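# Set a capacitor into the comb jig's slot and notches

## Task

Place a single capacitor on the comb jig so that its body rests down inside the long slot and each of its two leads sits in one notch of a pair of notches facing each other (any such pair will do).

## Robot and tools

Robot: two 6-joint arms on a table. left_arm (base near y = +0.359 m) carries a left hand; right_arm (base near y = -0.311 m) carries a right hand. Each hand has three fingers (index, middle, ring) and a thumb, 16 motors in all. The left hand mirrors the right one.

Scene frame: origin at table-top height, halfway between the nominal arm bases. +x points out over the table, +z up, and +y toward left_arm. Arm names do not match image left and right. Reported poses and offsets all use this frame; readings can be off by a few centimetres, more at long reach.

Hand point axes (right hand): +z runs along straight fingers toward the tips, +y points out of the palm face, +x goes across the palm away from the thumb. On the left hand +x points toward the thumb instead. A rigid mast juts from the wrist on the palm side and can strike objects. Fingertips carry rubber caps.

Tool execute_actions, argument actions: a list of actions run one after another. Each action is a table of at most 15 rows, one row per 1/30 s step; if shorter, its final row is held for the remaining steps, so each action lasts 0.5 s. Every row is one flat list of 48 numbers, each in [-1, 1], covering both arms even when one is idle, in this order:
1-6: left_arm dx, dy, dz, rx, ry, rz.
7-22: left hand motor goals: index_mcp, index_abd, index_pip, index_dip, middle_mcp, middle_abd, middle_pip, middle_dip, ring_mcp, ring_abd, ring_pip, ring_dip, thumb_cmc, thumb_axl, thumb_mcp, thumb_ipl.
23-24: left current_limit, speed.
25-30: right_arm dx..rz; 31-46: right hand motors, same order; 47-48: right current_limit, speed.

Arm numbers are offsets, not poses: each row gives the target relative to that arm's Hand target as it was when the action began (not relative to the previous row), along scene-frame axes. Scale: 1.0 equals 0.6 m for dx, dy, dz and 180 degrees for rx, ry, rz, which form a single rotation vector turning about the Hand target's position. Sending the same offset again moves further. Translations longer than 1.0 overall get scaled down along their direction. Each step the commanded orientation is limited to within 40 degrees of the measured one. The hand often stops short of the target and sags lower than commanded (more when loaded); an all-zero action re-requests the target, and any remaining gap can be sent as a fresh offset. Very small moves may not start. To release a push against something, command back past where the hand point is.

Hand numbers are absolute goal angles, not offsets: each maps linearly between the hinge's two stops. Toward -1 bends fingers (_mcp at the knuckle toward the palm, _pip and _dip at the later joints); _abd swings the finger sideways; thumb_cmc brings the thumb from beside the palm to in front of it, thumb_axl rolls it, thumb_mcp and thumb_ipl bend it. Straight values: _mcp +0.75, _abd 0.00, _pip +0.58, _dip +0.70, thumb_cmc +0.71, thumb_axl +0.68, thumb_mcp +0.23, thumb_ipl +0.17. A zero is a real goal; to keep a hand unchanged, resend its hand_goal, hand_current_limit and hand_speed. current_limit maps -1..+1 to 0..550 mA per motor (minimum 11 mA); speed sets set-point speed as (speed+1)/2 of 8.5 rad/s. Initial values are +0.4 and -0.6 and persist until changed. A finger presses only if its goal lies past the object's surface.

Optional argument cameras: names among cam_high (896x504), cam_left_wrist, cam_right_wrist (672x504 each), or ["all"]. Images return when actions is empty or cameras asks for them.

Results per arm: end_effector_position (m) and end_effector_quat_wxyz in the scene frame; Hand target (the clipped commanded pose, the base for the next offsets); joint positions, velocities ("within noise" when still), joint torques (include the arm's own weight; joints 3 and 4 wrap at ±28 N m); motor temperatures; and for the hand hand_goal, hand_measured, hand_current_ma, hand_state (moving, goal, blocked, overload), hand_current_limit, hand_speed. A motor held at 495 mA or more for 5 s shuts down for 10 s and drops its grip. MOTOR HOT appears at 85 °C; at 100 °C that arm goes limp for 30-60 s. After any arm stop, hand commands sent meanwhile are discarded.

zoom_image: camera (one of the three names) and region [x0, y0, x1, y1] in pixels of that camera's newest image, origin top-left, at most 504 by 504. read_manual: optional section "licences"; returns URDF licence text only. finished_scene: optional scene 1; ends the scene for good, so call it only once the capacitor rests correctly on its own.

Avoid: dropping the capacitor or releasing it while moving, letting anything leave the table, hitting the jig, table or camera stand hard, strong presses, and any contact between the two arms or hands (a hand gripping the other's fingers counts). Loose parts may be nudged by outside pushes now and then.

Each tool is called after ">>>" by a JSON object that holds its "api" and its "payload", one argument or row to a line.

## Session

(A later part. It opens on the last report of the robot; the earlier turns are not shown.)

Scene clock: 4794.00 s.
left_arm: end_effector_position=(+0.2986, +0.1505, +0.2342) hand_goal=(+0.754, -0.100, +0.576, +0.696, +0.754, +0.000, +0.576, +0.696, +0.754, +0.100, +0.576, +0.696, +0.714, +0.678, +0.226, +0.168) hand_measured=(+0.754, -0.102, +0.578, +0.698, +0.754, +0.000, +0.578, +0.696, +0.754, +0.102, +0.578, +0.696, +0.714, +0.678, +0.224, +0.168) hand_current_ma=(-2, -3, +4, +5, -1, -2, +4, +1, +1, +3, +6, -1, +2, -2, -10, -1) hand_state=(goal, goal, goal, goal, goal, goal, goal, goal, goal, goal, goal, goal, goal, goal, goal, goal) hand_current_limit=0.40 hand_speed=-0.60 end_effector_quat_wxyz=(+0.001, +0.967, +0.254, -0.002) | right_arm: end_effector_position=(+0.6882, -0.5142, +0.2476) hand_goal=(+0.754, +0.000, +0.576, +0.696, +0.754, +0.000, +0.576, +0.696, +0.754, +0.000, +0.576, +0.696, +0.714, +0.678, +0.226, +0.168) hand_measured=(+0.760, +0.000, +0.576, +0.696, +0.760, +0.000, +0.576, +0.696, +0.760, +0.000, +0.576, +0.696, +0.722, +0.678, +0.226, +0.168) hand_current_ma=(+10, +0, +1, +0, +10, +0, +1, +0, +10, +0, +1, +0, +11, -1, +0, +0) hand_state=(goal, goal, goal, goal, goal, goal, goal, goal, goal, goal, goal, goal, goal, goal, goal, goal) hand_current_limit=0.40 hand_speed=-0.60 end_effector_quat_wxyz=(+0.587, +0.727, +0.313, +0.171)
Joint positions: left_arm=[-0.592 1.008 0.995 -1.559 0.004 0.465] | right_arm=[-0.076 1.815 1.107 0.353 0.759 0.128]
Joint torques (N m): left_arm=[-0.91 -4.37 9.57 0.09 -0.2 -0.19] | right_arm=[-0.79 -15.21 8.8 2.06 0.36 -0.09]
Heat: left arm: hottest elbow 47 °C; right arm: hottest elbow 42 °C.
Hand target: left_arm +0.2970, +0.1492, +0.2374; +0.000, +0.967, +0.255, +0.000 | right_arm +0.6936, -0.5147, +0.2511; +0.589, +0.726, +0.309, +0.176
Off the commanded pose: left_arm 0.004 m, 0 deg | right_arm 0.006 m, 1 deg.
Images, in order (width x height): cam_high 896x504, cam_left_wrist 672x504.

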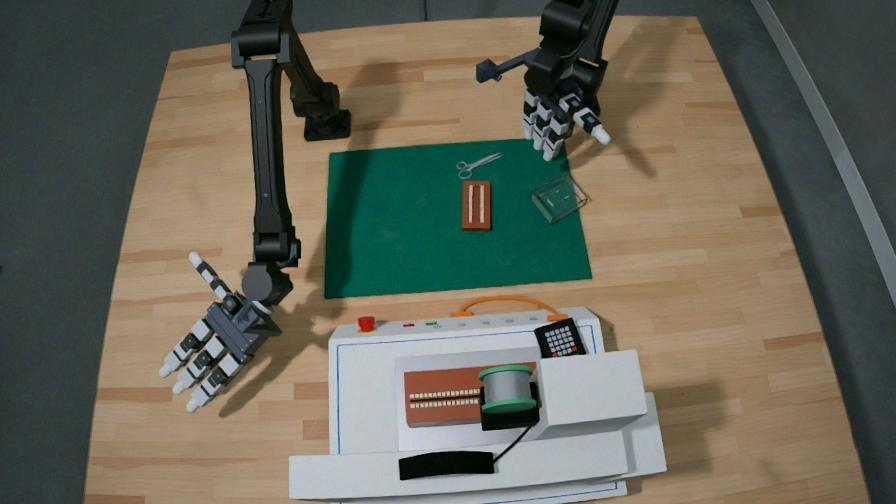

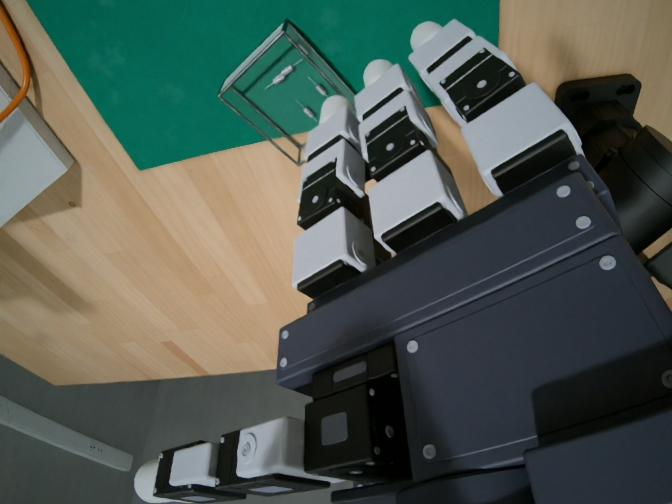

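>>> {"api": "execute_actions", "payload": {
  "actions": [
    [[0.033,0.006,-0.01,0,0,0,0.754,0,0.576,0.696,-0.92,0,-0.3,0.55,-0.76,0.02,-0.28,0.55,0.714,0.678,0.226,0.168,0.4,-0.6,0,0,0,0,0,0,0.754,0,0.576,0.696,0.754,0,0.576,0.696,0.754,0,0.576,0.696,0.714,0.678,0.226,0.168,0.4,-0.6]],
    [[0.033,0.006,-0.02,0,0,0,0.754,0,0.576,0.696,-0.92,0,-0.3,0.55,-0.76,0.02,-0.28,0.55,0.714,0.678,0.226,0.168,0.4,-0.6,0,0,0,0,0,0,0.754,0,0.576,0.696,0.754,0,0.576,0.696,0.754,0,0.576,0.696,0.714,0.678,0.226,0.168,0.4,-0.6]],
    [[0,0,-0.03,0,0,0,0.754,0,0.576,0.696,-0.92,0,-0.3,0.55,-0.76,0.02,-0.28,0.55,0.714,0.678,0.226,0.168,0.4,-0.6,0,0,0,0,0,0,0.754,0,0.576,0.696,0.754,0,0.576,0.696,0.754,0,0.576,0.696,0.714,0.678,0.226,0.168,0.4,-0.6]]
  ],
  "cameras": ["cam_high","cam_left_wrist"]
}}

>>> {"api": "zoom_image", "payload": {
  "camera": "cam_left_wrist",
  "region": [240, 0, 440, 160]
}}

Scene clock: 5352.50 s.
left_arm: end_effector_position=(+0.3325, +0.1567, +0.2028) hand_goal=(+0.754, +0.000, +0.576, +0.696, -0.920, +0.000, -0.300, +0.550, -0.760, +0.020, -0.280, +0.550, +0.714, +0.678, +0.226, +0.168) hand_measured=(+0.754, -0.002, +0.578, +0.698, -0.902, +0.000, -0.298, +0.552, -0.732, +0.022, -0.276, +0.552, +0.714, +0.678, +0.224, +0.168) hand_current_ma=(-2, -7, +4, +5, +63, -2, +7, +6, +106, +6, +13, +8, +1, -2, -10, -1) hand_state=(goal, goal, goal, goal, goal, goal, goal, goal, blocked, goal, goal, goal, goal, goal, goal, goal) hand_current_limit=0.40 hand_speed=-0.60 end_effector_quat_wxyz=(-0.001, +0.966, +0.258, -0.001) | right_arm: end_effector_position=(+0.6882, -0.5142, +0.2476) hand_goal=(+0.754, +0.000, +0.576, +0.696, +0.754, +0.000, +0.576, +0.696, +0.754, +0.000, +0.576, +0.696, +0.714, +0.678, +0.226, +0.168) hand_measured=(+0.760, +0.000, +0.576, +0.696, +0.760, +0.000, +0.576, +0.696, +0.760, +0.000, +0.576, +0.696, +0.722, +0.678, +0.226, +0.168) hand_current_ma=(+10, +0, +1, +0, +10, +0, +1, +0, +10, +0, +1, +0, +11, -1, +0, +0) hand_state=(goal, goal, goal, goal, goal, goal, goal, goal, goal, goal, goal, goal, goal, goal, goal, goal) hand_current_limit=0.40 hand_speed=-0.60 end_effector_quat_wxyz=(+0.587, +0.727, +0.313, +0.171)
Joint positions: left_arm=[-0.512 1.087 0.964 -1.451 0.001 0.538] | right_arm=[-0.076 1.815 1.107 0.353 0.759 0.128]
Joint torques (N m): left_arm=[0.26 -4.66 9.32 0.76 -0.02 0.03] | right_arm=[-0.85 -15.27 8.81 2.11 0.41 -0.08]
Heat: left arm: hottest elbow 44 °C; right arm: hottest elbow 42 °C.
Hand target: left_arm +0.3366, +0.1563, +0.2014; +0.000, +0.967, +0.255, +0.000 | right_arm +0.6936, -0.5147, +0.2511; +0.589, +0.726, +0.309, +0.176
Off the commanded pose: left_arm 0.004 m, 0 deg | right_arm 0.006 m, 1 deg.
Images, in order (width x height): cam_high 896x504, cam_left_wrist 672x504.

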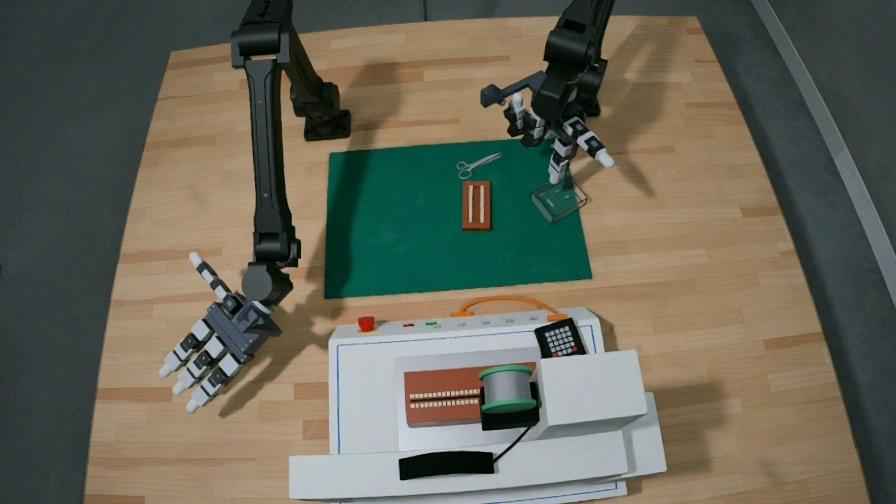

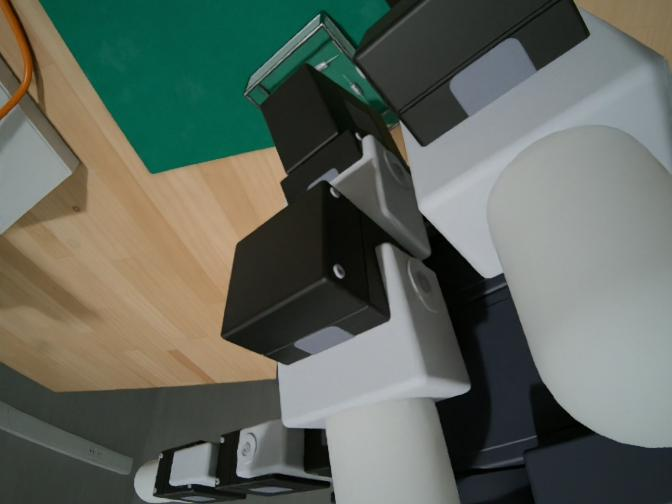

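Scaled by 2.520 from the camera's 672x504 image, which has a finer 960x720 frame.

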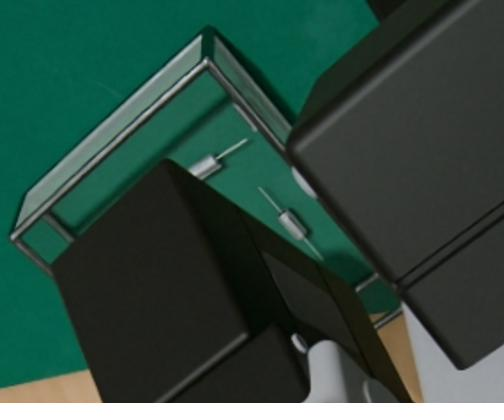

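>>> {"api": "execute_actions", "payload": {
  "actions": [
    [[0.033,0.019,0.01,0,0,0,0.98,0,0.98,0.98,0.754,0,0.576,0.696,0.98,0,0.98,0.98,0.714,0.678,0.226,0.168,0.4,-0.5,0,0,0,0,0,0,0.754,0,0.576,0.696,0.754,0,0.576,0.696,0.754,0,0.576,0.696,0.714,0.678,0.226,0.168,0.4,-0.6]],
    [[0.033,0.019,0,0,0,0,0.98,0,0.98,0.98,0.754,0,0.576,0.696,0.98,0,0.98,0.98,0.714,0.678,0.226,0.168,0.4,-0.5,0,0,0,0,0,0,0.754,0,0.576,0.696,0.754,0,0.576,0.696,0.754,0,0.576,0.696,0.714,0.678,0.226,0.168,0.4,-0.6]],
    [[0,0,-0.02,0,0,0,0.98,0,0.98,0.98,0.754,0,0.576,0.696,0.98,0,0.98,0.98,0.714,0.678,0.226,0.168,0.4,-0.5,0,0,0,0,0,0,0.754,0,0.576,0.696,0.754,0,0.576,0.696,0.754,0,0.576,0.696,0.714,0.678,0.226,0.168,0.4,-0.6]]
  ],
  "cameras": ["cam_high","cam_left_wrist"]
}}

>>> {"api": "zoom_image", "payload": {
  "camera": "cam_left_wrist",
  "region": [290, 0, 450, 120]
}}

Scene clock: 5399.97 s.
left_arm: end_effector_position=(+0.3642, +0.1828, +0.1849) hand_goal=(+0.980, +0.000, +0.980, +0.980, +0.754, +0.000, +0.576, +0.696, +0.980, +0.000, +0.980, +0.980, +0.714, +0.678, +0.226, +0.168) hand_measured=(+0.972, -0.002, +0.972, +0.976, +0.750, +0.000, +0.574, +0.694, +0.968, +0.002, +0.974, +0.978, +0.714, +0.678, +0.224, +0.168) hand_current_ma=(-28, -6, -22, -10, -13, -2, -2, -5, -42, +6, -14, -7, +1, -2, -10, -1) hand_state=(goal, goal, goal, goal, goal, goal, goal, goal, goal, goal, goal, goal, goal, goal, goal, goal) hand_current_limit=0.40 hand_speed=-0.50 end_effector_quat_wxyz=(-0.009, +0.966, +0.258, -0.011) | right_arm: end_effector_position=(+0.6882, -0.5142, +0.2476) hand_goal=(+0.754, +0.000, +0.576, +0.696, +0.754, +0.000, +0.576, +0.696, +0.754, +0.000, +0.576, +0.696, +0.714, +0.678, +0.226, +0.168) hand_measured=(+0.760, +0.000, +0.576, +0.696, +0.760, +0.000, +0.576, +0.696, +0.760, +0.000, +0.576, +0.696, +0.722, +0.678, +0.226, +0.168) hand_current_ma=(+10, +0, +1, +0, +10, +0, +1, +0, +10, +0, +1, +0, +11, -1, +0, +0) hand_state=(goal, goal, goal, goal, goal, goal, goal, goal, goal, goal, goal, goal, goal, goal, goal, goal) hand_current_limit=0.40 hand_speed=-0.60 end_effector_quat_wxyz=(+0.587, +0.727, +0.313, +0.171)
Joint positions: left_arm=[-0.386 1.16 0.975 -1.415 -0.001 0.663] | right_arm=[-0.076 1.815 1.107 0.353 0.759 0.128]
Joint torques (N m): left_arm=[0.32 -5.36 11.26 0.65 -0.02 0.03] | right_arm=[-0.73 -14.8 8.77 2.17 0.39 -0.09]
Heat: left arm: hottest elbow 42 °C; right arm: hottest elbow 42 °C.
Hand target: left_arm +0.3763, +0.1792, +0.1954; +0.000, +0.967, +0.255, +0.000 | right_arm +0.6936, -0.5147, +0.2511; +0.589, +0.726, +0.309, +0.176
Off the commanded pose: left_arm 0.016 m, 2 deg | right_arm 0.006 m, 1 deg.
Images, in order (width x height): cam_high 896x504, cam_left_wrist 672x504.

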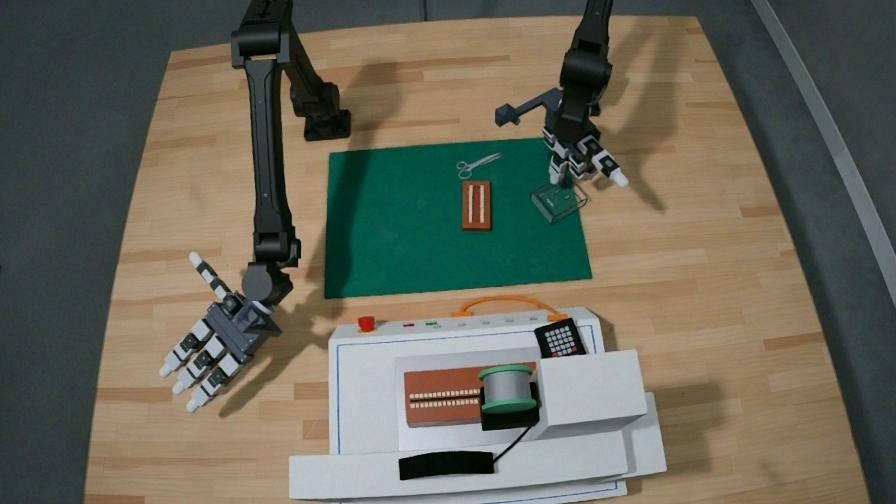

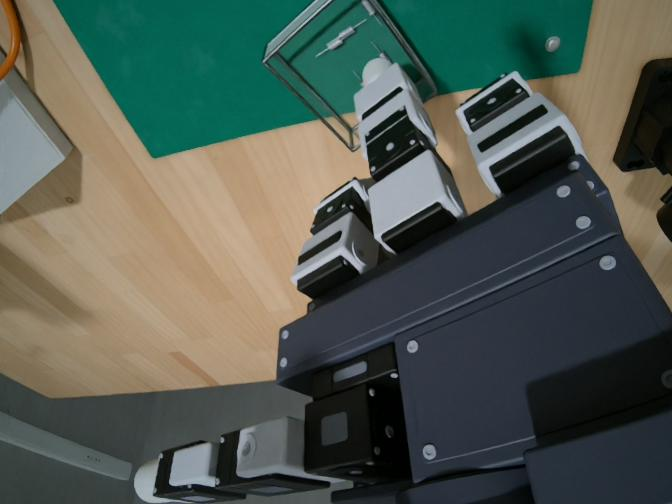

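Scaled by 3.150 from the camera's 672x504 image, which has a finer 960x720 frame.

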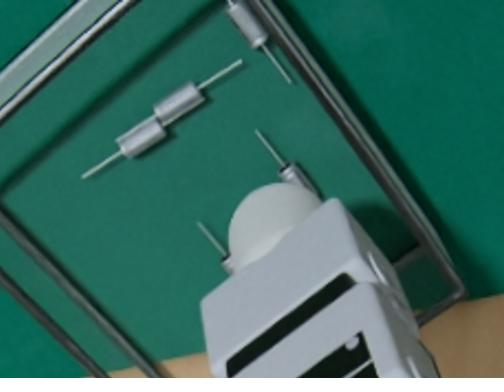

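>>> {"api": "execute_actions", "payload": {
  "actions": [
    [[-0.0015,0.0047,-0.03,0,0,0,0.98,0,0.98,0.98,0.754,0,0.576,0.696,0.98,0,0.98,0.98,0.714,0.678,0.226,0.168,0.4,-0.5,0,0,0,0,0,0,0.754,0,0.576,0.696,0.754,0,0.576,0.696,0.754,0,0.576,0.696,0.714,0.678,0.226,0.168,0.4,-0.6]],
    [[0,0,-0.042,0,0,0,0.98,0,0.98,0.98,0.754,0,0.576,0.696,0.98,0,0.98,0.98,0.714,0.678,0.226,0.168,0.4,-0.5,0,0,0,0,0,0,0.754,0,0.576,0.696,0.754,0,0.576,0.696,0.754,0,0.576,0.696,0.714,0.678,0.226,0.168,0.4,-0.6]]
  ],
  "cameras": ["cam_left_wrist", "cam_high"]
}}

Scene clock: 5629.53 s.
left_arm: end_effector_position=(+0.3705, +0.1810, +0.1514) hand_goal=(+0.980, +0.000, +0.980, +0.980, +0.754, +0.000, +0.576, +0.696, +0.980, +0.000, +0.980, +0.980, +0.714, +0.678, +0.226, +0.168) hand_measured=(+0.972, -0.002, +0.972, +0.976, +0.750, +0.000, +0.574, +0.694, +0.968, +0.002, +0.974, +0.978, +0.714, +0.678, +0.224, +0.168) hand_current_ma=(-28, -6, -21, -10, -10, -2, -2, -5, -38, +6, -14, -7, +1, -2, -10, -1) hand_state=(goal, goal, goal, goal, goal, goal, goal, goal, goal, goal, goal, goal, goal, goal, goal, goal) hand_current_limit=0.40 hand_speed=-0.50 end_effector_quat_wxyz=(-0.003, +0.967, +0.256, -0.003) | right_arm: end_effector_position=(+0.6882, -0.5142, +0.2476) hand_goal=(+0.754, +0.000, +0.576, +0.696, +0.754, +0.000, +0.576, +0.696, +0.754, +0.000, +0.576, +0.696, +0.714, +0.678, +0.226, +0.168) hand_measured=(+0.760, +0.000, +0.576, +0.696, +0.760, +0.000, +0.576, +0.696, +0.760, +0.000, +0.576, +0.696, +0.722, +0.678, +0.226, +0.168) hand_current_ma=(+10, +0, +1, +0, +10, +0, +1, +0, +10, +0, +1, +0, +11, -1, +0, +0) hand_state=(goal, goal, goal, goal, goal, goal, goal, goal, goal, goal, goal, goal, goal, goal, goal, goal) hand_current_limit=0.40 hand_speed=-0.60 end_effector_quat_wxyz=(+0.587, +0.727, +0.313, +0.171)
Joint positions: left_arm=[-0.383 1.188 0.903 -1.294 -0.001 0.67] | right_arm=[-0.076 1.815 1.107 0.353 0.759 0.128]
Joint torques (N m): left_arm=[0.62 -6.07 9.07 0.73 -0.02 0.03] | right_arm=[-0.91 -15.09 8.72 2.17 0.4 -0.09]
Heat: left arm: hottest elbow 44 °C; right arm: hottest elbow 42 °C.
Hand target: left_arm +0.3753, +0.1820, +0.1521; +0.000, +0.967, +0.255, +0.000 | right_arm +0.6936, -0.5147, +0.2511; +0.589, +0.726, +0.309, +0.176
Off the commanded pose: left_arm 0.005 m, 1 deg | right_arm 0.006 m, 1 deg.
Images, in order (width x height): cam_high 896x504, cam_left_wrist 672x504.

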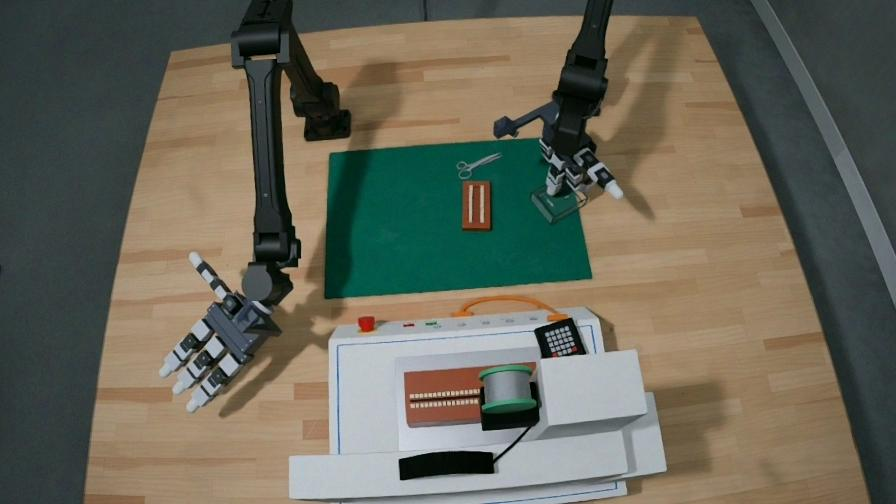

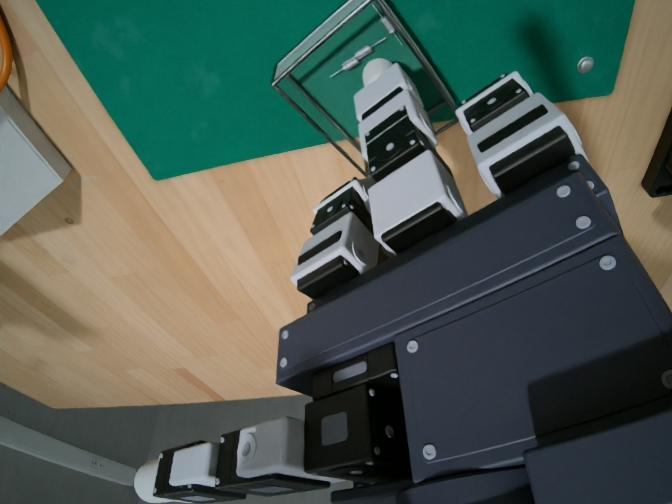

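>>> {"api": "zoom_image", "payload": {
  "camera": "cam_left_wrist",
  "region": [290, 0, 450, 120]
}}

>>> {"api": "zoom_image", "payload": {
  "camera": "cam_high",
  "region": [510, 160, 630, 240]
}}

Scaled by 3.150 from the camera's 672x504 image, which has a finer 960x720 frame.

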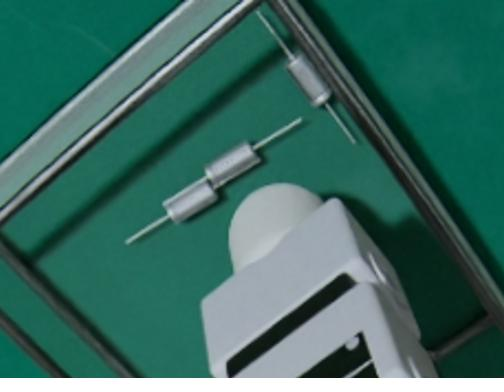

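Scaled by 4.200 from the camera's 896x504 image, which has a finer 1280x720 frame.

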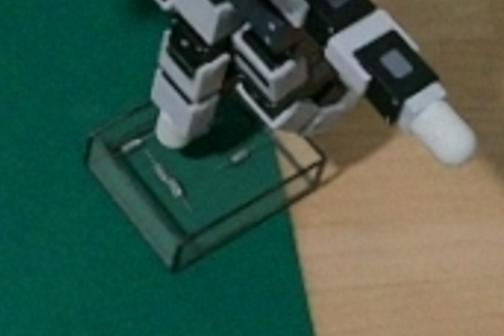

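>>> {"api": "execute_actions", "payload": {
  "actions": [
    [[0.0057,-0.0013,-0.0225,0,0,0,0.98,0,0.98,0.98,0.754,0,0.576,0.696,0.98,0,0.98,0.98,0.714,0.678,0.226,0.168,0.4,-0.5,0,0,0,0,0,0,0.754,0,0.576,0.696,0.754,0,0.576,0.696,0.754,0,0.576,0.696,0.714,0.678,0.226,0.168,0.4,-0.6]]
  ],
  "cameras": ["cam_left_wrist"]
}}

>>> {"api": "zoom_image", "payload": {
  "camera": "cam_left_wrist",
  "region": [290, 0, 450, 120]
}}

Scene clock: 5662.63 s.
left_arm: end_effector_position=(+0.3747, +0.1799, +0.1399) hand_goal=(+0.980, +0.000, +0.980, +0.980, +0.754, +0.000, +0.576, +0.696, +0.980, +0.000, +0.980, +0.980, +0.714, +0.678, +0.226, +0.168) hand_measured=(+0.972, -0.002, +0.972, +0.976, +0.750, +0.000, +0.574, +0.694, +0.968, +0.002, +0.974, +0.978, +0.714, +0.678, +0.224, +0.168) hand_current_ma=(-28, -6, -21, -10, -10, -2, -2, -5, -38, +6, -14, -7, +1, -2, -10, -1) hand_state=(goal, goal, goal, goal, goal, goal, goal, goal, goal, goal, goal, goal, goal, goal, goal, goal) hand_current_limit=0.40 hand_speed=-0.50 end_effector_quat_wxyz=(-0.002, +0.967, +0.256, -0.001) | right_arm: end_effector_position=(+0.6882, -0.5142, +0.2476) hand_goal=(+0.754, +0.000, +0.576, +0.696, +0.754, +0.000, +0.576, +0.696, +0.754, +0.000, +0.576, +0.696, +0.714, +0.678, +0.226, +0.168) hand_measured=(+0.760, +0.000, +0.576, +0.696, +0.760, +0.000, +0.576, +0.696, +0.760, +0.000, +0.576, +0.696, +0.722, +0.678, +0.226, +0.168) hand_current_ma=(+10, +0, +1, +0, +10, +0, +1, +0, +10, +0, +1, +0, +11, -1, +0, +0) hand_state=(goal, goal, goal, goal, goal, goal, goal, goal, goal, goal, goal, goal, goal, goal, goal, goal) hand_current_limit=0.40 hand_speed=-0.60 end_effector_quat_wxyz=(+0.587, +0.727, +0.313, +0.171)
Joint positions: left_arm=[-0.381 1.208 0.886 -1.253 -0.001 0.672] | right_arm=[-0.076 1.815 1.107 0.353 0.759 0.128]
Joint torques (N m): left_arm=[0.5 -6.07 8.77 0.68 -0.02 0.03] | right_arm=[-1.26 -15.21 8.79 2.13 0.38 -0.1]
Heat: left arm: hottest elbow 43 °C; right arm: hottest elbow 42 °C.
Hand target: left_arm +0.3787, +0.1812, +0.1387; +0.000, +0.967, +0.255, +0.000 | right_arm +0.6936, -0.5147, +0.2511; +0.589, +0.726, +0.309, +0.176
Off the commanded pose: left_arm 0.004 m, 0 deg | right_arm 0.006 m, 1 deg.
Images, in order (width x height): cam_left_wrist 672x504.

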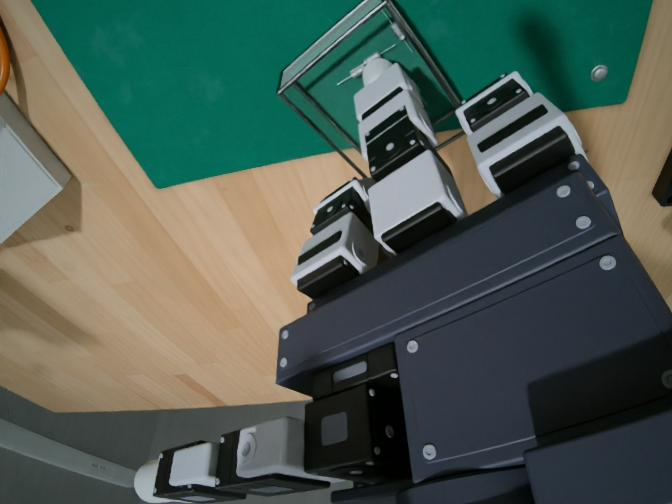

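Scaled by 3.150 from the camera's 672x504 image, which has a finer 960x720 frame.

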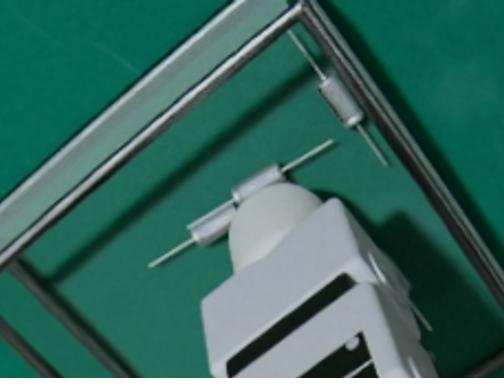

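>>> {"api": "execute_actions", "payload": {
  "actions": [
    [[-0.0008,0.0015,-0.01,0,0,0,0.98,0,0.98,0.98,0.754,0,0.576,0.696,0.98,0,0.98,0.98,0.714,0.678,0.226,0.168,0.4,-0.5,0,0,0,0,0,0,0.754,0,0.576,0.696,0.754,0,0.576,0.696,0.754,0,0.576,0.696,0.714,0.678,0.226,0.168,0.4,-0.6]],
    [[0,0,-0.0092,0,0,0,0.98,0,0.98,0.98,0.754,0,0.576,0.696,0.98,0,0.98,0.98,0.714,0.678,0.226,0.168,0.4,-0.5,0,0,0,0,0,0,0.754,0,0.576,0.696,0.754,0,0.576,0.696,0.754,0,0.576,0.696,0.714,0.678,0.226,0.168,0.4,-0.6]]
  ],
  "cameras": ["cam_left_wrist"]
}}

>>> {"api": "zoom_image", "payload": {
  "camera": "cam_left_wrist",
  "region": [290, 0, 450, 120]
}}

Scene clock: 5697.83 s.
left_arm: end_effector_position=(+0.3747, +0.1807, +0.1304) hand_goal=(+0.980, +0.000, +0.980, +0.980, +0.754, +0.000, +0.576, +0.696, +0.980, +0.000, +0.980, +0.980, +0.714, +0.678, +0.226, +0.168) hand_measured=(+0.972, -0.002, +0.972, +0.976, +0.754, +0.000, +0.576, +0.694, +0.968, +0.002, +0.974, +0.978, +0.714, +0.678, +0.224, +0.168) hand_current_ma=(-28, -6, -21, -10, +0, +0, -1, -4, -38, +6, -14, -7, +1, -2, -10, -1) hand_state=(goal, goal, goal, goal, goal, goal, goal, goal, goal, goal, goal, goal, goal, goal, goal, goal) hand_current_limit=0.40 hand_speed=-0.50 end_effector_quat_wxyz=(+0.000, +0.967, +0.256, +0.000) | right_arm: end_effector_position=(+0.6882, -0.5142, +0.2476) hand_goal=(+0.754, +0.000, +0.576, +0.696, +0.754, +0.000, +0.576, +0.696, +0.754, +0.000, +0.576, +0.696, +0.714, +0.678, +0.226, +0.168) hand_measured=(+0.760, +0.000, +0.576, +0.696, +0.760, +0.000, +0.576, +0.696, +0.760, +0.000, +0.576, +0.696, +0.722, +0.678, +0.226, +0.168) hand_current_ma=(+10, +0, +1, +0, +10, +0, +1, +0, +10, +0, +1, +0, +11, -1, +0, +0) hand_state=(goal, goal, goal, goal, goal, goal, goal, goal, goal, goal, goal, goal, goal, goal, goal, goal) hand_current_limit=0.40 hand_speed=-0.60 end_effector_quat_wxyz=(+0.587, +0.727, +0.313, +0.171)
Joint positions: left_arm=[-0.378 1.214 0.864 -1.22 -0.001 0.674] | right_arm=[-0.076 1.815 1.107 0.353 0.759 0.128]
Joint torques (N m): left_arm=[0.5 -5.83 8.55 0.75 -0.02 0.03] | right_arm=[-0.85 -15.33 8.77 2.03 0.36 -0.09]
Heat: left arm: hottest elbow 42 °C; right arm: hottest elbow 42 °C.
Hand target: left_arm +0.3782, +0.1821, +0.1272; +0.000, +0.967, +0.255, +0.000 | right_arm +0.6936, -0.5147, +0.2511; +0.589, +0.726, +0.309, +0.176
Off the commanded pose: left_arm 0.005 m, 0 deg | right_arm 0.006 m, 1 deg.
Images, in order (width x height): cam_left_wrist 672x504.

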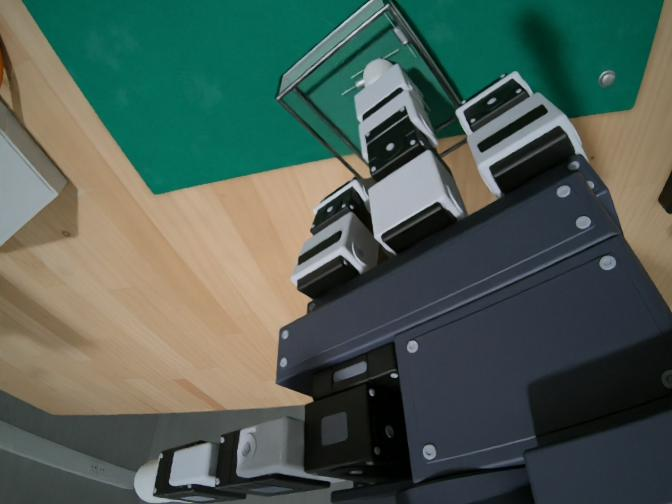

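Scaled by 3.150 from the camera's 672x504 image, which has a finer 960x720 frame.

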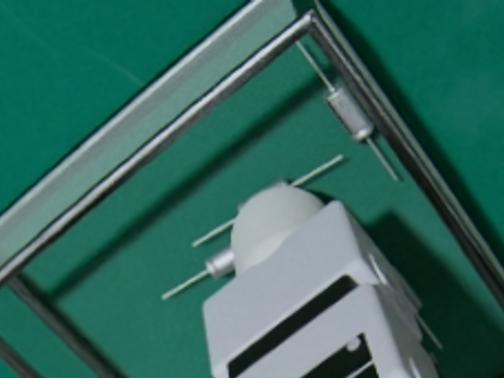

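>>> {"api": "execute_actions", "payload": {
  "actions": [
    [[0.0036,-0.0064,0,0,0,0,0.98,0,0.98,0.98,0.754,0,0.576,0.696,0.98,0,0.98,0.98,0.714,0.678,0.226,0.168,0.4,-0.5,0,0,0,0,0,0,0.754,0,0.576,0.696,0.754,0,0.576,0.696,0.754,0,0.576,0.696,0.714,0.678,0.226,0.168,0.4,-0.6]],
    [[0.0036,-0.0064,0,0,0,0,0.98,0,0.98,0.98,0.754,0,0.576,0.696,0.98,0,0.98,0.98,0.714,0.678,0.226,0.168,0.4,-0.5,0,0,0,0,0,0,0.754,0,0.576,0.696,0.754,0,0.576,0.696,0.754,0,0.576,0.696,0.714,0.678,0.226,0.168,0.4,-0.6]],
    [[0.0036,-0.0064,0,0,0,0,0.98,0,0.98,0.98,0.754,0,0.576,0.696,0.98,0,0.98,0.98,0.714,0.678,0.226,0.168,0.4,-0.5,0,0,0,0,0,0,0.754,0,0.576,0.696,0.754,0,0.576,0.696,0.754,0,0.576,0.696,0.714,0.678,0.226,0.168,0.4,-0.6]]
  ],
  "cameras": ["cam_left_wrist"]
}}

>>> {"api": "zoom_image", "payload": {
  "camera": "cam_left_wrist",
  "region": [290, 0, 450, 120]
}}

Scene clock: 5716.53 s.
left_arm: end_effector_position=(+0.3748, +0.1804, +0.1270) hand_goal=(+0.980, +0.000, +0.980, +0.980, +0.754, +0.000, +0.576, +0.696, +0.980, +0.000, +0.980, +0.980, +0.714, +0.678, +0.226, +0.168) hand_measured=(+0.972, -0.002, +0.972, +0.976, +0.782, +0.002, +0.592, +0.702, +0.968, +0.002, +0.974, +0.978, +0.714, +0.678, +0.224, +0.168) hand_current_ma=(-28, -6, -21, -10, +109, +3, +51, +15, -38, +6, -14, -7, +1, -2, -10, -1) hand_state=(goal, goal, goal, goal, blocked, goal, goal, goal, goal, goal, goal, goal, goal, goal, goal, goal) hand_current_limit=0.40 hand_speed=-0.50 end_effector_quat_wxyz=(-0.004, +0.967, +0.256, -0.002) | right_arm: end_effector_position=(+0.6882, -0.5142, +0.2476) hand_goal=(+0.754, +0.000, +0.576, +0.696, +0.754, +0.000, +0.576, +0.696, +0.754, +0.000, +0.576, +0.696, +0.714, +0.678, +0.226, +0.168) hand_measured=(+0.760, +0.000, +0.576, +0.696, +0.760, +0.000, +0.576, +0.696, +0.760, +0.000, +0.576, +0.696, +0.722, +0.678, +0.226, +0.168) hand_current_ma=(+10, +0, +1, +0, +10, +0, +1, +0, +10, +0, +1, +0, +11, -1, +0, +0) hand_state=(goal, goal, goal, goal, goal, goal, goal, goal, goal, goal, goal, goal, goal, goal, goal, goal) hand_current_limit=0.40 hand_speed=-0.60 end_effector_quat_wxyz=(+0.587, +0.727, +0.313, +0.171)
Joint positions: left_arm=[-0.38 1.223 0.864 -1.22 -0.003 0.672] | right_arm=[-0.076 1.815 1.107 0.353 0.759 0.128]
Joint torques (N m): left_arm=[-1.2 -4.37 10.36 0.9 0.05 -0.17] | right_arm=[-0.67 -15.09 8.87 2.11 0.39 -0.11]
Heat: left arm: hottest elbow 42 °C; right arm: hottest elbow 42 °C.
Hand target: left_arm +0.3847, +0.1705, +0.1271; +0.000, +0.967, +0.255, +0.000 | right_arm +0.6936, -0.5147, +0.2511; +0.589, +0.726, +0.309, +0.176
Off the commanded pose: left_arm 0.014 m, 1 deg | right_arm 0.006 m, 1 deg.
Images, in order (width x height): cam_left_wrist 672x504.

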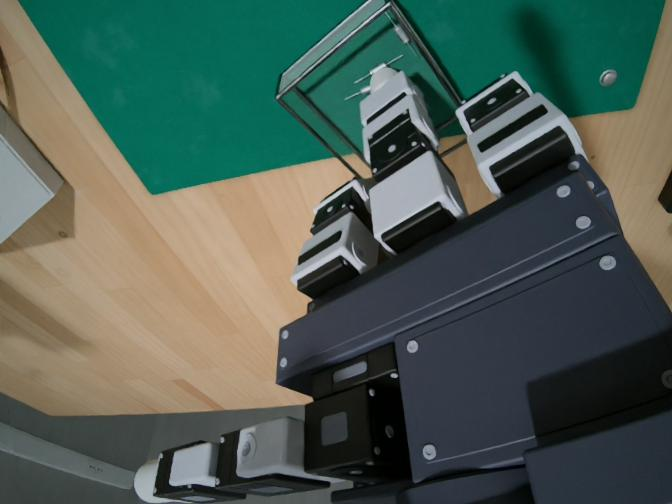

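Scaled by 3.150 from the camera's 672x504 image, which has a finer 960x720 frame.

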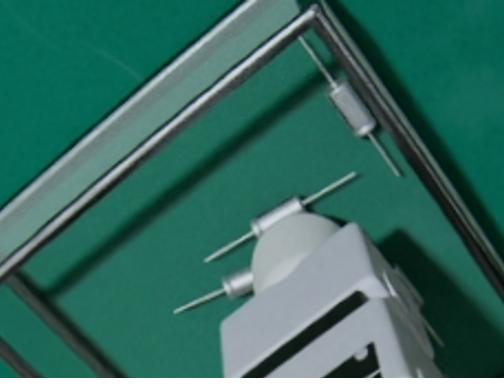

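>>> {"api": "execute_actions", "payload": {
  "actions": [
    [[-0.0103,0.0183,0.0032,0,0,0,0.98,0,0.98,0.98,0.864,0,0.576,0.522,0.98,0,0.98,0.98,0.714,0.678,0.226,0.168,0.4,-0.7,0,0,0,0,0,0,0.754,0,0.576,0.696,0.754,0,0.576,0.696,0.754,0,0.576,0.696,0.714,0.678,0.226,0.168,0.4,-0.6]],
    [[0,0,0,0,0,0,0.98,0,0.98,0.98,0.918,0,0.576,0.377,0.98,0,0.98,0.98,0.714,0.678,0.226,0.168,0.4,-0.7,0,0,0,0,0,0,0.754,0,0.576,0.696,0.754,0,0.576,0.696,0.754,0,0.576,0.696,0.714,0.678,0.226,0.168,0.4,-0.6]],
    [[0,0,0,0,0,0,0.98,0,0.98,0.98,0.99,0,0.576,0.087,0.98,0,0.98,0.98,0.714,0.678,0.226,0.168,0.4,-0.7,0,0,0,0,0,0,0.754,0,0.576,0.696,0.754,0,0.576,0.696,0.754,0,0.576,0.696,0.714,0.678,0.226,0.168,0.4,-0.6]]
  ],
  "cameras": ["cam_left_wrist"]
}}

>>> {"api": "zoom_image", "payload": {
  "camera": "cam_left_wrist",
  "region": [290, 0, 450, 120]
}}

Scene clock: 5996.33 s.
left_arm: end_effector_position=(+0.3750, +0.1806, +0.1271) hand_goal=(+0.980, +0.000, +0.980, +0.980, +0.990, +0.000, +0.576, +0.088, +0.980, +0.000, +0.980, +0.980, +0.714, +0.678, +0.226, +0.168) hand_measured=(+0.972, -0.002, +0.972, +0.976, +0.980, +0.002, +0.578, +0.090, +0.968, +0.002, +0.974, +0.978, +0.714, +0.678, +0.224, +0.168) hand_current_ma=(-28, -6, -21, -10, -34, +3, +4, +7, -38, +6, -14, -7, +1, -2, -10, -1) hand_state=(goal, goal, goal, goal, goal, goal, goal, goal, goal, goal, goal, goal, goal, goal, goal, goal) hand_current_limit=0.40 hand_speed=-0.70 end_effector_quat_wxyz=(-0.003, +0.967, +0.257, -0.003) | right_arm: end_effector_position=(+0.6882, -0.5142, +0.2476) hand_goal=(+0.754, +0.000, +0.576, +0.696, +0.754, +0.000, +0.576, +0.696, +0.754, +0.000, +0.576, +0.696, +0.714, +0.678, +0.226, +0.168) hand_measured=(+0.760, +0.000, +0.576, +0.696, +0.760, +0.000, +0.576, +0.696, +0.760, +0.000, +0.576, +0.696, +0.722, +0.678, +0.226, +0.168) hand_current_ma=(+10, +0, +1, +0, +10, +0, +1, +0, +10, +0, +1, +0, +11, -1, +0, +0) hand_state=(goal, goal, goal, goal, goal, goal, goal, goal, goal, goal, goal, goal, goal, goal, goal, goal) hand_current_limit=0.40 hand_speed=-0.60 end_effector_quat_wxyz=(+0.587, +0.727, +0.313, +0.171)
Joint positions: left_arm=[-0.379 1.223 0.864 -1.219 -0.001 0.673] | right_arm=[-0.076 1.815 1.107 0.353 0.759 0.128]
Joint torques (N m): left_arm=[0.38 -6.59 8.87 0.46 -0.03 0.03] | right_arm=[-0.97 -15.33 8.8 2.06 0.42 -0.09]
Heat: left arm: hottest elbow 43 °C; right arm: hottest elbow 42 °C.
Hand target: left_arm +0.3784, +0.1815, +0.1291; +0.000, +0.967, +0.255, +0.000 | right_arm +0.6936, -0.5147, +0.2511; +0.589, +0.726, +0.309, +0.176
Off the commanded pose: left_arm 0.004 m, 0 deg | right_arm 0.006 m, 1 deg.
Images, in order (width x height): cam_left_wrist 672x504.

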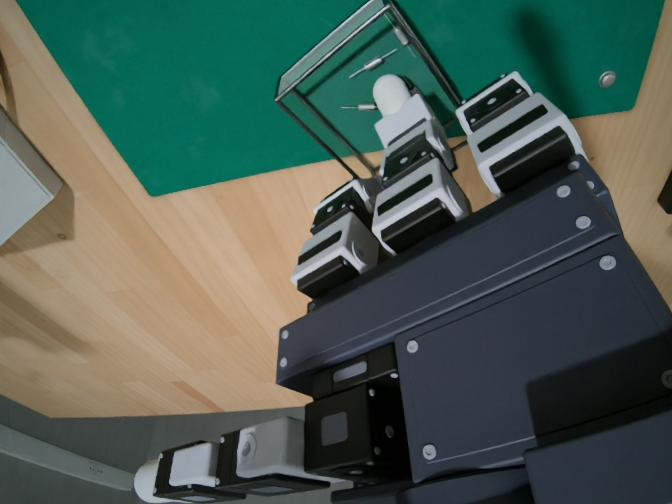

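Scaled by 3.150 from the camera's 672x504 image, which has a finer 960x720 frame.

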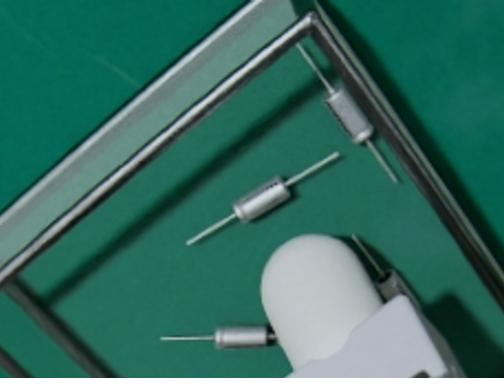

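>>> {"api": "execute_actions", "payload": {
  "actions": [
    [[0,0,0,0,0,0,0.98,0,0.98,0.98,0.99,0,0.189,0.088,0.98,0,0.98,0.98,0.714,0.678,0.226,0.168,0.4,-0.6,0,0,0,0,0,0,0.754,0,0.576,0.696,0.754,0,0.576,0.696,0.754,0,0.576,0.696,0.714,0.678,0.226,0.168,0.4,-0.6]],
    [[0,0,0,0,0,0,0.98,0,0.98,0.98,0.99,0,0.189,0.406,0.98,0,0.98,0.98,0.714,0.678,0.226,0.168,0.4,-0.6,0,0,0,0,0,0,0.754,0,0.576,0.696,0.754,0,0.576,0.696,0.754,0,0.576,0.696,0.714,0.678,0.226,0.168,0.4,-0.6]],
    [[0,0,0,0,0,0,0.98,0,0.98,0.98,0.918,0,0.321,0.406,0.98,0,0.98,0.98,0.714,0.678,0.226,0.168,0.4,-0.8,0,0,0,0,0,0,0.754,0,0.576,0.696,0.754,0,0.576,0.696,0.754,0,0.576,0.696,0.714,0.678,0.226,0.168,0.4,-0.6]]
  ],
  "cameras": ["cam_left_wrist"]
}}

>>> {"api": "zoom_image", "payload": {
  "camera": "cam_left_wrist",
  "region": [290, 0, 450, 120]
}}

Scene clock: 6137.00 s.
left_arm: end_effector_position=(+0.3750, +0.1806, +0.1271) hand_goal=(+0.980, +0.000, +0.980, +0.980, +0.918, +0.000, +0.322, +0.406, +0.980, +0.000, +0.980, +0.980, +0.714, +0.678, +0.226, +0.168) hand_measured=(+0.972, -0.002, +0.972, +0.976, +0.918, +0.002, +0.320, +0.404, +0.968, +0.002, +0.974, +0.978, +0.714, +0.678, +0.224, +0.168) hand_current_ma=(-28, -6, -21, -10, +0, +3, -6, -6, -38, +6, -14, -7, +1, -2, -10, -1) hand_state=(goal, goal, goal, goal, goal, goal, goal, goal, goal, goal, goal, goal, goal, goal, goal, goal) hand_current_limit=0.40 hand_speed=-0.80 end_effector_quat_wxyz=(-0.003, +0.967, +0.257, -0.003) | right_arm: end_effector_position=(+0.6882, -0.5142, +0.2476) hand_goal=(+0.754, +0.000, +0.576, +0.696, +0.754, +0.000, +0.576, +0.696, +0.754, +0.000, +0.576, +0.696, +0.714, +0.678, +0.226, +0.168) hand_measured=(+0.760, +0.000, +0.576, +0.696, +0.760, +0.000, +0.576, +0.696, +0.760, +0.000, +0.576, +0.696, +0.722, +0.678, +0.226, +0.168) hand_current_ma=(+10, +0, +1, +0, +10, +0, +1, +0, +10, +0, +1, +0, +11, -1, +0, +0) hand_state=(goal, goal, goal, goal, goal, goal, goal, goal, goal, goal, goal, goal, goal, goal, goal, goal) hand_current_limit=0.40 hand_speed=-0.60 end_effector_quat_wxyz=(+0.587, +0.727, +0.313, +0.171)
Joint positions: left_arm=[-0.379 1.223 0.864 -1.219 -0.001 0.673] | right_arm=[-0.076 1.815 1.107 0.353 0.759 0.128]
Joint torques (N m): left_arm=[0.38 -6.71 8.87 0.49 -0.03 0.03] | right_arm=[-0.91 -15.33 8.81 2.17 0.39 -0.09]
Heat: left arm: hottest elbow 42 °C; right arm: hottest elbow 42 °C.
Hand target: left_arm +0.3784, +0.1815, +0.1291; +0.000, +0.967, +0.255, +0.000 | right_arm +0.6936, -0.5147, +0.2511; +0.589, +0.726, +0.309, +0.176
Off the commanded pose: left_arm 0.004 m, 0 deg | right_arm 0.006 m, 1 deg.
Images, in order (width x height): cam_left_wrist 672x504.

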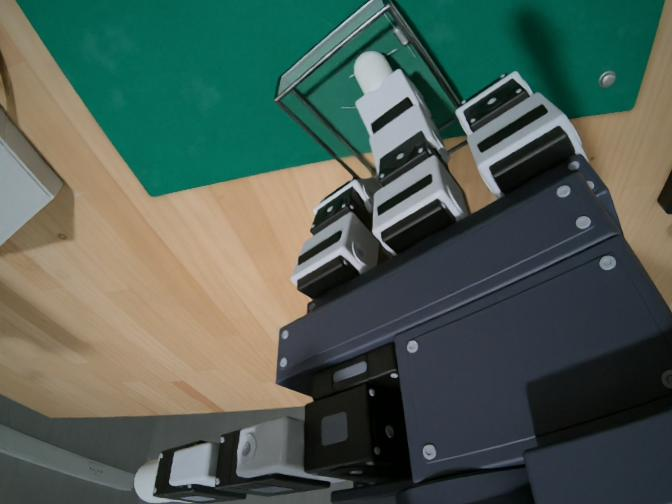

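Scaled by 3.150 from the camera's 672x504 image, which has a finer 960x720 frame.

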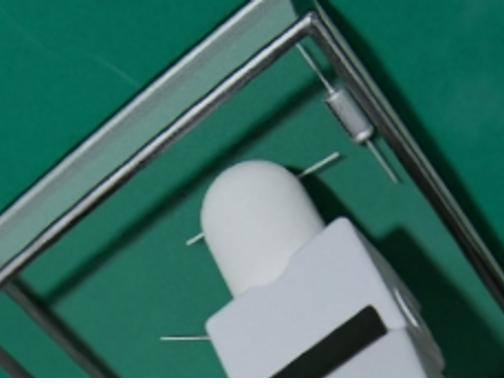

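>>> {"api": "execute_actions", "payload": {
  "actions": [
    [[0,0,0,0,0,0,0.98,0,0.98,0.98,0.895,0,0.367,0.406,0.98,0,0.98,0.98,0.714,0.678,0.226,0.168,0.4,-0.9,0,0,0,0,0,0,0.754,0,0.576,0.696,0.754,0,0.576,0.696,0.754,0,0.576,0.696,0.714,0.678,0.226,0.168,0.4,-0.6]]
  ],
  "cameras": []
}}

Scene clock: 6147.37 s.
left_arm: end_effector_position=(+0.3750, +0.1806, +0.1271) hand_goal=(+0.980, +0.000, +0.980, +0.980, +0.896, +0.000, +0.368, +0.406, +0.980, +0.000, +0.980, +0.980, +0.714, +0.678, +0.226, +0.168) hand_measured=(+0.972, -0.002, +0.972, +0.976, +0.896, +0.002, +0.366, +0.404, +0.968, +0.002, +0.974, +0.978, +0.714, +0.678, +0.224, +0.168) hand_current_ma=(-28, -6, -21, -10, +1, +3, -7, -6, -38, +6, -14, -7, +1, -2, -10, -1) hand_state=(goal, goal, goal, goal, goal, goal, goal, goal, goal, goal, goal, goal, goal, goal, goal, goal) hand_current_limit=0.40 hand_speed=-0.90 end_effector_quat_wxyz=(-0.003, +0.967, +0.257, -0.003) | right_arm: end_effector_position=(+0.6882, -0.5142, +0.2476) hand_goal=(+0.754, +0.000, +0.576, +0.696, +0.754, +0.000, +0.576, +0.696, +0.754, +0.000, +0.576, +0.696, +0.714, +0.678, +0.226, +0.168) hand_measured=(+0.760, +0.000, +0.576, +0.696, +0.760, +0.000, +0.576, +0.696, +0.760, +0.000, +0.576, +0.696, +0.722, +0.678, +0.226, +0.168) hand_current_ma=(+10, +0, +1, +0, +10, +0, +1, +0, +10, +0, +1, +0, +11, -1, +0, +0) hand_state=(goal, goal, goal, goal, goal, goal, goal, goal, goal, goal, goal, goal, goal, goal, goal, goal) hand_current_limit=0.40 hand_speed=-0.60 end_effector_quat_wxyz=(+0.587, +0.727, +0.313, +0.171)
Joint positions: left_arm=[-0.379 1.223 0.864 -1.219 -0.001 0.673] | right_arm=[-0.076 1.815 1.107 0.353 0.759 0.128]
Joint torques (N m): left_arm=[0.5 -6.65 8.9 0.47 -0.02 0.03] | right_arm=[-0.67 -15.33 8.77 2.09 0.37 -0.07]
Heat: left arm: hottest elbow 41 °C; right arm: hottest elbow 42 °C.
Hand target: left_arm +0.3784, +0.1815, +0.1291; +0.000, +0.967, +0.255, +0.000 | right_arm +0.6936, -0.5147, +0.2511; +0.589, +0.726, +0.309, +0.176
Off the commanded pose: left_arm 0.004 m, 0 deg | right_arm 0.006 m, 1 deg.
No camera images: "cameras" was empty.

>>> {"api": "execute_actions", "payload": {
  "actions": [
    [[0,0,0,0,0,0,0.98,0,0.98,0.98,0.881,0,0.393,0.406,0.98,0,0.98,0.98,0.714,0.678,0.226,0.168,0.4,-0.9,0,0,0,0,0,0,0.754,0,0.576,0.696,0.754,0,0.576,0.696,0.754,0,0.576,0.696,0.714,0.678,0.226,0.168,0.4,-0.6]],
    [[0,0,0,0,0,0,0.98,0,0.98,0.98,0.866,0,0.421,0.406,0.98,0,0.98,0.98,0.714,0.678,0.226,0.168,0.4,-0.9,0,0,0,0,0,0,0.754,0,0.576,0.696,0.754,0,0.576,0.696,0.754,0,0.576,0.696,0.714,0.678,0.226,0.168,0.4,-0.6]]
  ],
  "cameras": []
}}

Scene clock: 6158.10 s.
left_arm: end_effector_position=(+0.3750, +0.1806, +0.1271) hand_goal=(+0.980, +0.000, +0.980, +0.980, +0.866, +0.000, +0.422, +0.406, +0.980, +0.000, +0.980, +0.980, +0.714, +0.678, +0.226, +0.168) hand_measured=(+0.972, -0.002, +0.972, +0.976, +0.866, +0.002, +0.420, +0.404, +0.968, +0.002, +0.974, +0.978, +0.714, +0.678, +0.224, +0.168) hand_current_ma=(-28, -6, -21, -10, +1, +3, -7, -6, -38, +6, -14, -7, +1, -2, -10, -1) hand_state=(goal, goal, goal, goal, goal, goal, goal, goal, goal, goal, goal, goal, goal, goal, goal, goal) hand_current_limit=0.40 hand_speed=-0.90 end_effector_quat_wxyz=(-0.003, +0.967, +0.257, -0.003) | right_arm: end_effector_position=(+0.6882, -0.5142, +0.2476) hand_goal=(+0.754, +0.000, +0.576, +0.696, +0.754, +0.000, +0.576, +0.696, +0.754, +0.000, +0.576, +0.696, +0.714, +0.678, +0.226, +0.168) hand_measured=(+0.760, +0.000, +0.576, +0.696, +0.760, +0.000, +0.576, +0.696, +0.760, +0.000, +0.576, +0.696, +0.722, +0.678, +0.226, +0.168) hand_current_ma=(+10, +0, +1, +0, +10, +0, +1, +0, +10, +0, +1, +0, +11, -1, +0, +0) hand_state=(goal, goal, goal, goal, goal, goal, goal, goal, goal, goal, goal, goal, goal, goal, goal, goal) hand_current_limit=0.40 hand_speed=-0.60 end_effector_quat_wxyz=(+0.587, +0.727, +0.313, +0.171)
Joint positions: left_arm=[-0.379 1.223 0.864 -1.219 -0.001 0.673] | right_arm=[-0.076 1.815 1.107 0.353 0.759 0.128]
Joint torques (N m): left_arm=[0.44 -6.65 8.87 0.47 -0.03 0.04] | right_arm=[-1.2 -15.27 8.7 2.1 0.39 -0.11]
Heat: left arm: hottest elbow 41 °C; right arm: hottest elbow 42 °C.
Hand target: left_arm +0.3784, +0.1815, +0.1291; +0.000, +0.967, +0.255, +0.000 | right_arm +0.6936, -0.5147, +0.2511; +0.589, +0.726, +0.309, +0.176
Off the commanded pose: left_arm 0.004 m, 0 deg | right_arm 0.006 m, 1 deg.
No camera images: "cameras" was empty.

>>> {"api": "execute_actions", "payload": {
  "actions": [],
  "cameras": ["cam_left_wrist"]
}}

>>> {"api": "zoom_image", "payload": {
  "camera": "cam_left_wrist",
  "region": [330, 20, 430, 120]
}}

Scene clock: 6167.27 s.
left_arm: end_effector_position=(+0.3750, +0.1806, +0.1271) hand_goal=(+0.980, +0.000, +0.980, +0.980, +0.866, +0.000, +0.422, +0.406, +0.980, +0.000, +0.980, +0.980, +0.714, +0.678, +0.226, +0.168) hand_measured=(+0.972, -0.002, +0.972, +0.976, +0.866, +0.002, +0.420, +0.404, +0.968, +0.002, +0.974, +0.978, +0.714, +0.678, +0.224, +0.168) hand_current_ma=(-28, -6, -21, -10, +1, +3, -7, -6, -38, +6, -14, -7, +1, -2, -10, -1) hand_state=(goal, goal, goal, goal, goal, goal, goal, goal, goal, goal, goal, goal, goal, goal, goal, goal) hand_current_limit=0.40 hand_speed=-0.90 end_effector_quat_wxyz=(-0.003, +0.967, +0.257, -0.003) | right_arm: end_effector_position=(+0.6882, -0.5142, +0.2476) hand_goal=(+0.754, +0.000, +0.576, +0.696, +0.754, +0.000, +0.576, +0.696, +0.754, +0.000, +0.576, +0.696, +0.714, +0.678, +0.226, +0.168) hand_measured=(+0.760, +0.000, +0.576, +0.696, +0.760, +0.000, +0.576, +0.696, +0.760, +0.000, +0.576, +0.696, +0.722, +0.678, +0.226, +0.168) hand_current_ma=(+10, +0, +1, +0, +10, +0, +1, +0, +10, +0, +1, +0, +11, -1, +0, +0) hand_state=(goal, goal, goal, goal, goal, goal, goal, goal, goal, goal, goal, goal, goal, goal, goal, goal) hand_current_limit=0.40 hand_speed=-0.60 end_effector_quat_wxyz=(+0.587, +0.727, +0.313, +0.171)
Joint positions: left_arm=[-0.379 1.223 0.864 -1.219 -0.001 0.673] | right_arm=[-0.076 1.815 1.107 0.353 0.759 0.128]
Joint velocities: within noise
Joint torques (N m): left_arm=[0.44 -6.71 8.88 0.49 -0.03 0.03] | right_arm=[-0.85 -15.38 8.83 2.1 0.4 -0.11]
Motor temperatures (°C): left_arm=[25 29 41 27 28 27] | right_arm=[27 35 42 28 26 27]
Heat: left arm: hottest elbow 41 °C; right arm: hottest elbow 42 °C.
Hand target: left_arm +0.3784, +0.1815, +0.1291; +0.000, +0.967, +0.255, +0.000 | right_arm +0.6936, -0.5147, +0.2511; +0.589, +0.726, +0.309, +0.176
Off the commanded pose: left_arm 0.004 m, 0 deg | right_arm 0.006 m, 1 deg.
Images, in order (width x height): cam_left_wrist 672x504.

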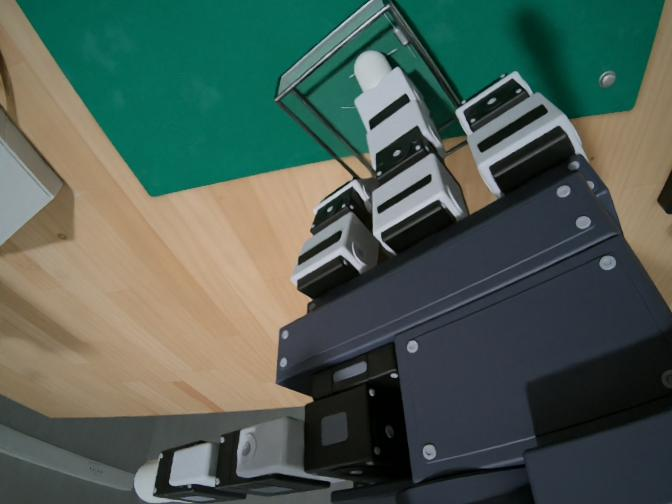

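Scaled by 5.040 from the camera's 672x504 image, which has a finer 960x720 frame.

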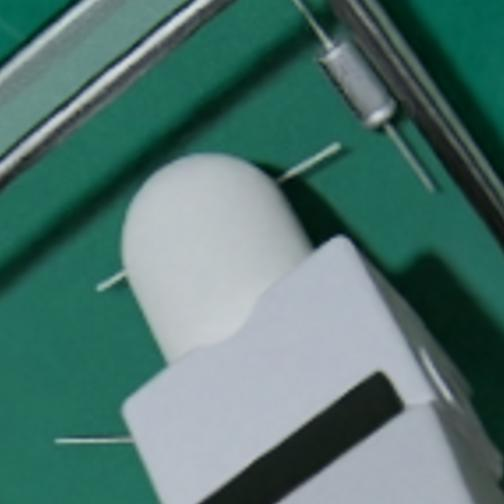

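>>> {"api": "execute_actions", "payload": {
  "actions": [
    [[0,0,0,0,0,0,0.98,0,0.98,0.98,0.849,0,0.452,0.406,0.98,0,0.98,0.98,0.714,0.678,0.226,0.168,0.4,-0.9,0,0,0,0,0,0,0.754,0,0.576,0.696,0.754,0,0.576,0.696,0.754,0,0.576,0.696,0.714,0.678,0.226,0.168,0.4,-0.6]]
  ],
  "cameras": []
}}

>>> {"api": "execute_actions", "payload": {
  "actions": [
    [[0,0,0,0,0,0,0.98,0,0.98,0.98,0.83,0,0.487,0.406,0.98,0,0.98,0.98,0.714,0.678,0.226,0.168,0.4,-0.9,0,0,0,0,0,0,0.754,0,0.576,0.696,0.754,0,0.576,0.696,0.754,0,0.576,0.696,0.714,0.678,0.226,0.168,0.4,-0.6]]
  ],
  "cameras": []
}}

Scene clock: 6197.30 s.
left_arm: end_effector_position=(+0.3750, +0.1806, +0.1271) hand_goal=(+0.980, +0.000, +0.980, +0.980, +0.850, +0.000, +0.452, +0.406, +0.980, +0.000, +0.980, +0.980, +0.714, +0.678, +0.226, +0.168) hand_measured=(+0.972, -0.002, +0.972, +0.976, +0.850, +0.002, +0.448, +0.404, +0.968, +0.002, +0.974, +0.978, +0.714, +0.678, +0.224, +0.168) hand_current_ma=(-28, -6, -21, -10, +1, +3, -8, -6, -38, +6, -14, -7, +1, -2, -10, -1) hand_state=(goal, goal, goal, goal, goal, goal, goal, goal, goal, goal, goal, goal, goal, goal, goal, goal) hand_current_limit=0.40 hand_speed=-0.90 end_effector_quat_wxyz=(-0.003, +0.967, +0.257, -0.003) | right_arm: end_effector_position=(+0.6882, -0.5142, +0.2476) hand_goal=(+0.754, +0.000, +0.576, +0.696, +0.754, +0.000, +0.576, +0.696, +0.754, +0.000, +0.576, +0.696, +0.714, +0.678, +0.226, +0.168) hand_measured=(+0.760, +0.000, +0.576, +0.696, +0.760, +0.000, +0.576, +0.696, +0.760, +0.000, +0.576, +0.696, +0.722, +0.678, +0.226, +0.168) hand_current_ma=(+10, +0, +1, +0, +10, +0, +1, +0, +10, +0, +1, +0, +11, -1, +0, +0) hand_state=(goal, goal, goal, goal, goal, goal, goal, goal, goal, goal, goal, goal, goal, goal, goal, goal) hand_current_limit=0.40 hand_speed=-0.60 end_effector_quat_wxyz=(+0.587, +0.727, +0.313, +0.171)
Joint positions: left_arm=[-0.379 1.223 0.864 -1.219 -0.001 0.673] | right_arm=[-0.076 1.815 1.107 0.353 0.759 0.128]
Joint torques (N m): left_arm=[0.44 -6.65 8.9 0.49 -0.02 0.03] | right_arm=[-0.79 -15.03 8.81 2.22 0.38 -0.07]
Heat: left arm: hottest elbow 41 °C; right arm: hottest elbow 42 °C.
Hand target: left_arm +0.3784, +0.1815, +0.1291; +0.000, +0.967, +0.255, +0.000 | right_arm +0.6936, -0.5147, +0.2511; +0.589, +0.726, +0.309, +0.176
Off the commanded pose: left_arm 0.004 m, 0 deg | right_arm 0.006 m, 1 deg.
No camera images: "cameras" was empty.

Scene clock: 6198.00 s.
left_arm: end_effector_position=(+0.3750, +0.1806, +0.1271) hand_goal=(+0.980, +0.000, +0.980, +0.980, +0.830, +0.000, +0.488, +0.406, +0.980, +0.000, +0.980, +0.980, +0.714, +0.678, +0.226, +0.168) hand_measured=(+0.972, -0.002, +0.972, +0.976, +0.828, +0.002, +0.480, +0.404, +0.968, +0.002, +0.974, +0.978, +0.714, +0.678, +0.224, +0.168) hand_current_ma=(-28, -6, -21, -10, -4, +2, -21, -6, -38, +6, -14, -7, +1, -2, -10, -1) hand_state=(goal, goal, goal, goal, goal, goal, goal, goal, goal, goal, goal, goal, goal, goal, goal, goal) hand_current_limit=0.40 hand_speed=-0.90 end_effector_quat_wxyz=(-0.003, +0.967, +0.257, -0.003) | right_arm: end_effector_position=(+0.6882, -0.5142, +0.2476) hand_goal=(+0.754, +0.000, +0.576, +0.696, +0.754, +0.000, +0.576, +0.696, +0.754, +0.000, +0.576, +0.696, +0.714, +0.678, +0.226, +0.168) hand_measured=(+0.760, +0.000, +0.576, +0.696, +0.760, +0.000, +0.576, +0.696, +0.760, +0.000, +0.576, +0.696, +0.722, +0.678, +0.226, +0.168) hand_current_ma=(+10, +0, +1, +0, +10, +0, +1, +0, +10, +0, +1, +0, +11, -1, +0, +0) hand_state=(goal, goal, goal, goal, goal, goal, goal, goal, goal, goal, goal, goal, goal, goal, goal, goal) hand_current_limit=0.40 hand_speed=-0.60 end_effector_quat_wxyz=(+0.587, +0.727, +0.313, +0.171)
Joint positions: left_arm=[-0.379 1.223 0.864 -1.219 -0.001 0.673] | right_arm=[-0.076 1.815 1.107 0.353 0.759 0.128]
Joint torques (N m): left_arm=[0.5 -6.65 8.88 0.49 -0.03 0.03] | right_arm=[-0.73 -15.33 8.76 2.09 0.4 -0.08]
Heat: left arm: hottest elbow 41 °C; right arm: hottest elbow 42 °C.
Hand target: left_arm +0.3784, +0.1815, +0.1291; +0.000, +0.967, +0.255, +0.000 | right_arm +0.6936, -0.5147, +0.2511; +0.589, +0.726, +0.309, +0.176
Off the commanded pose: left_arm 0.004 m, 0 deg | right_arm 0.006 m, 1 deg.
No camera images: "cameras" was empty.


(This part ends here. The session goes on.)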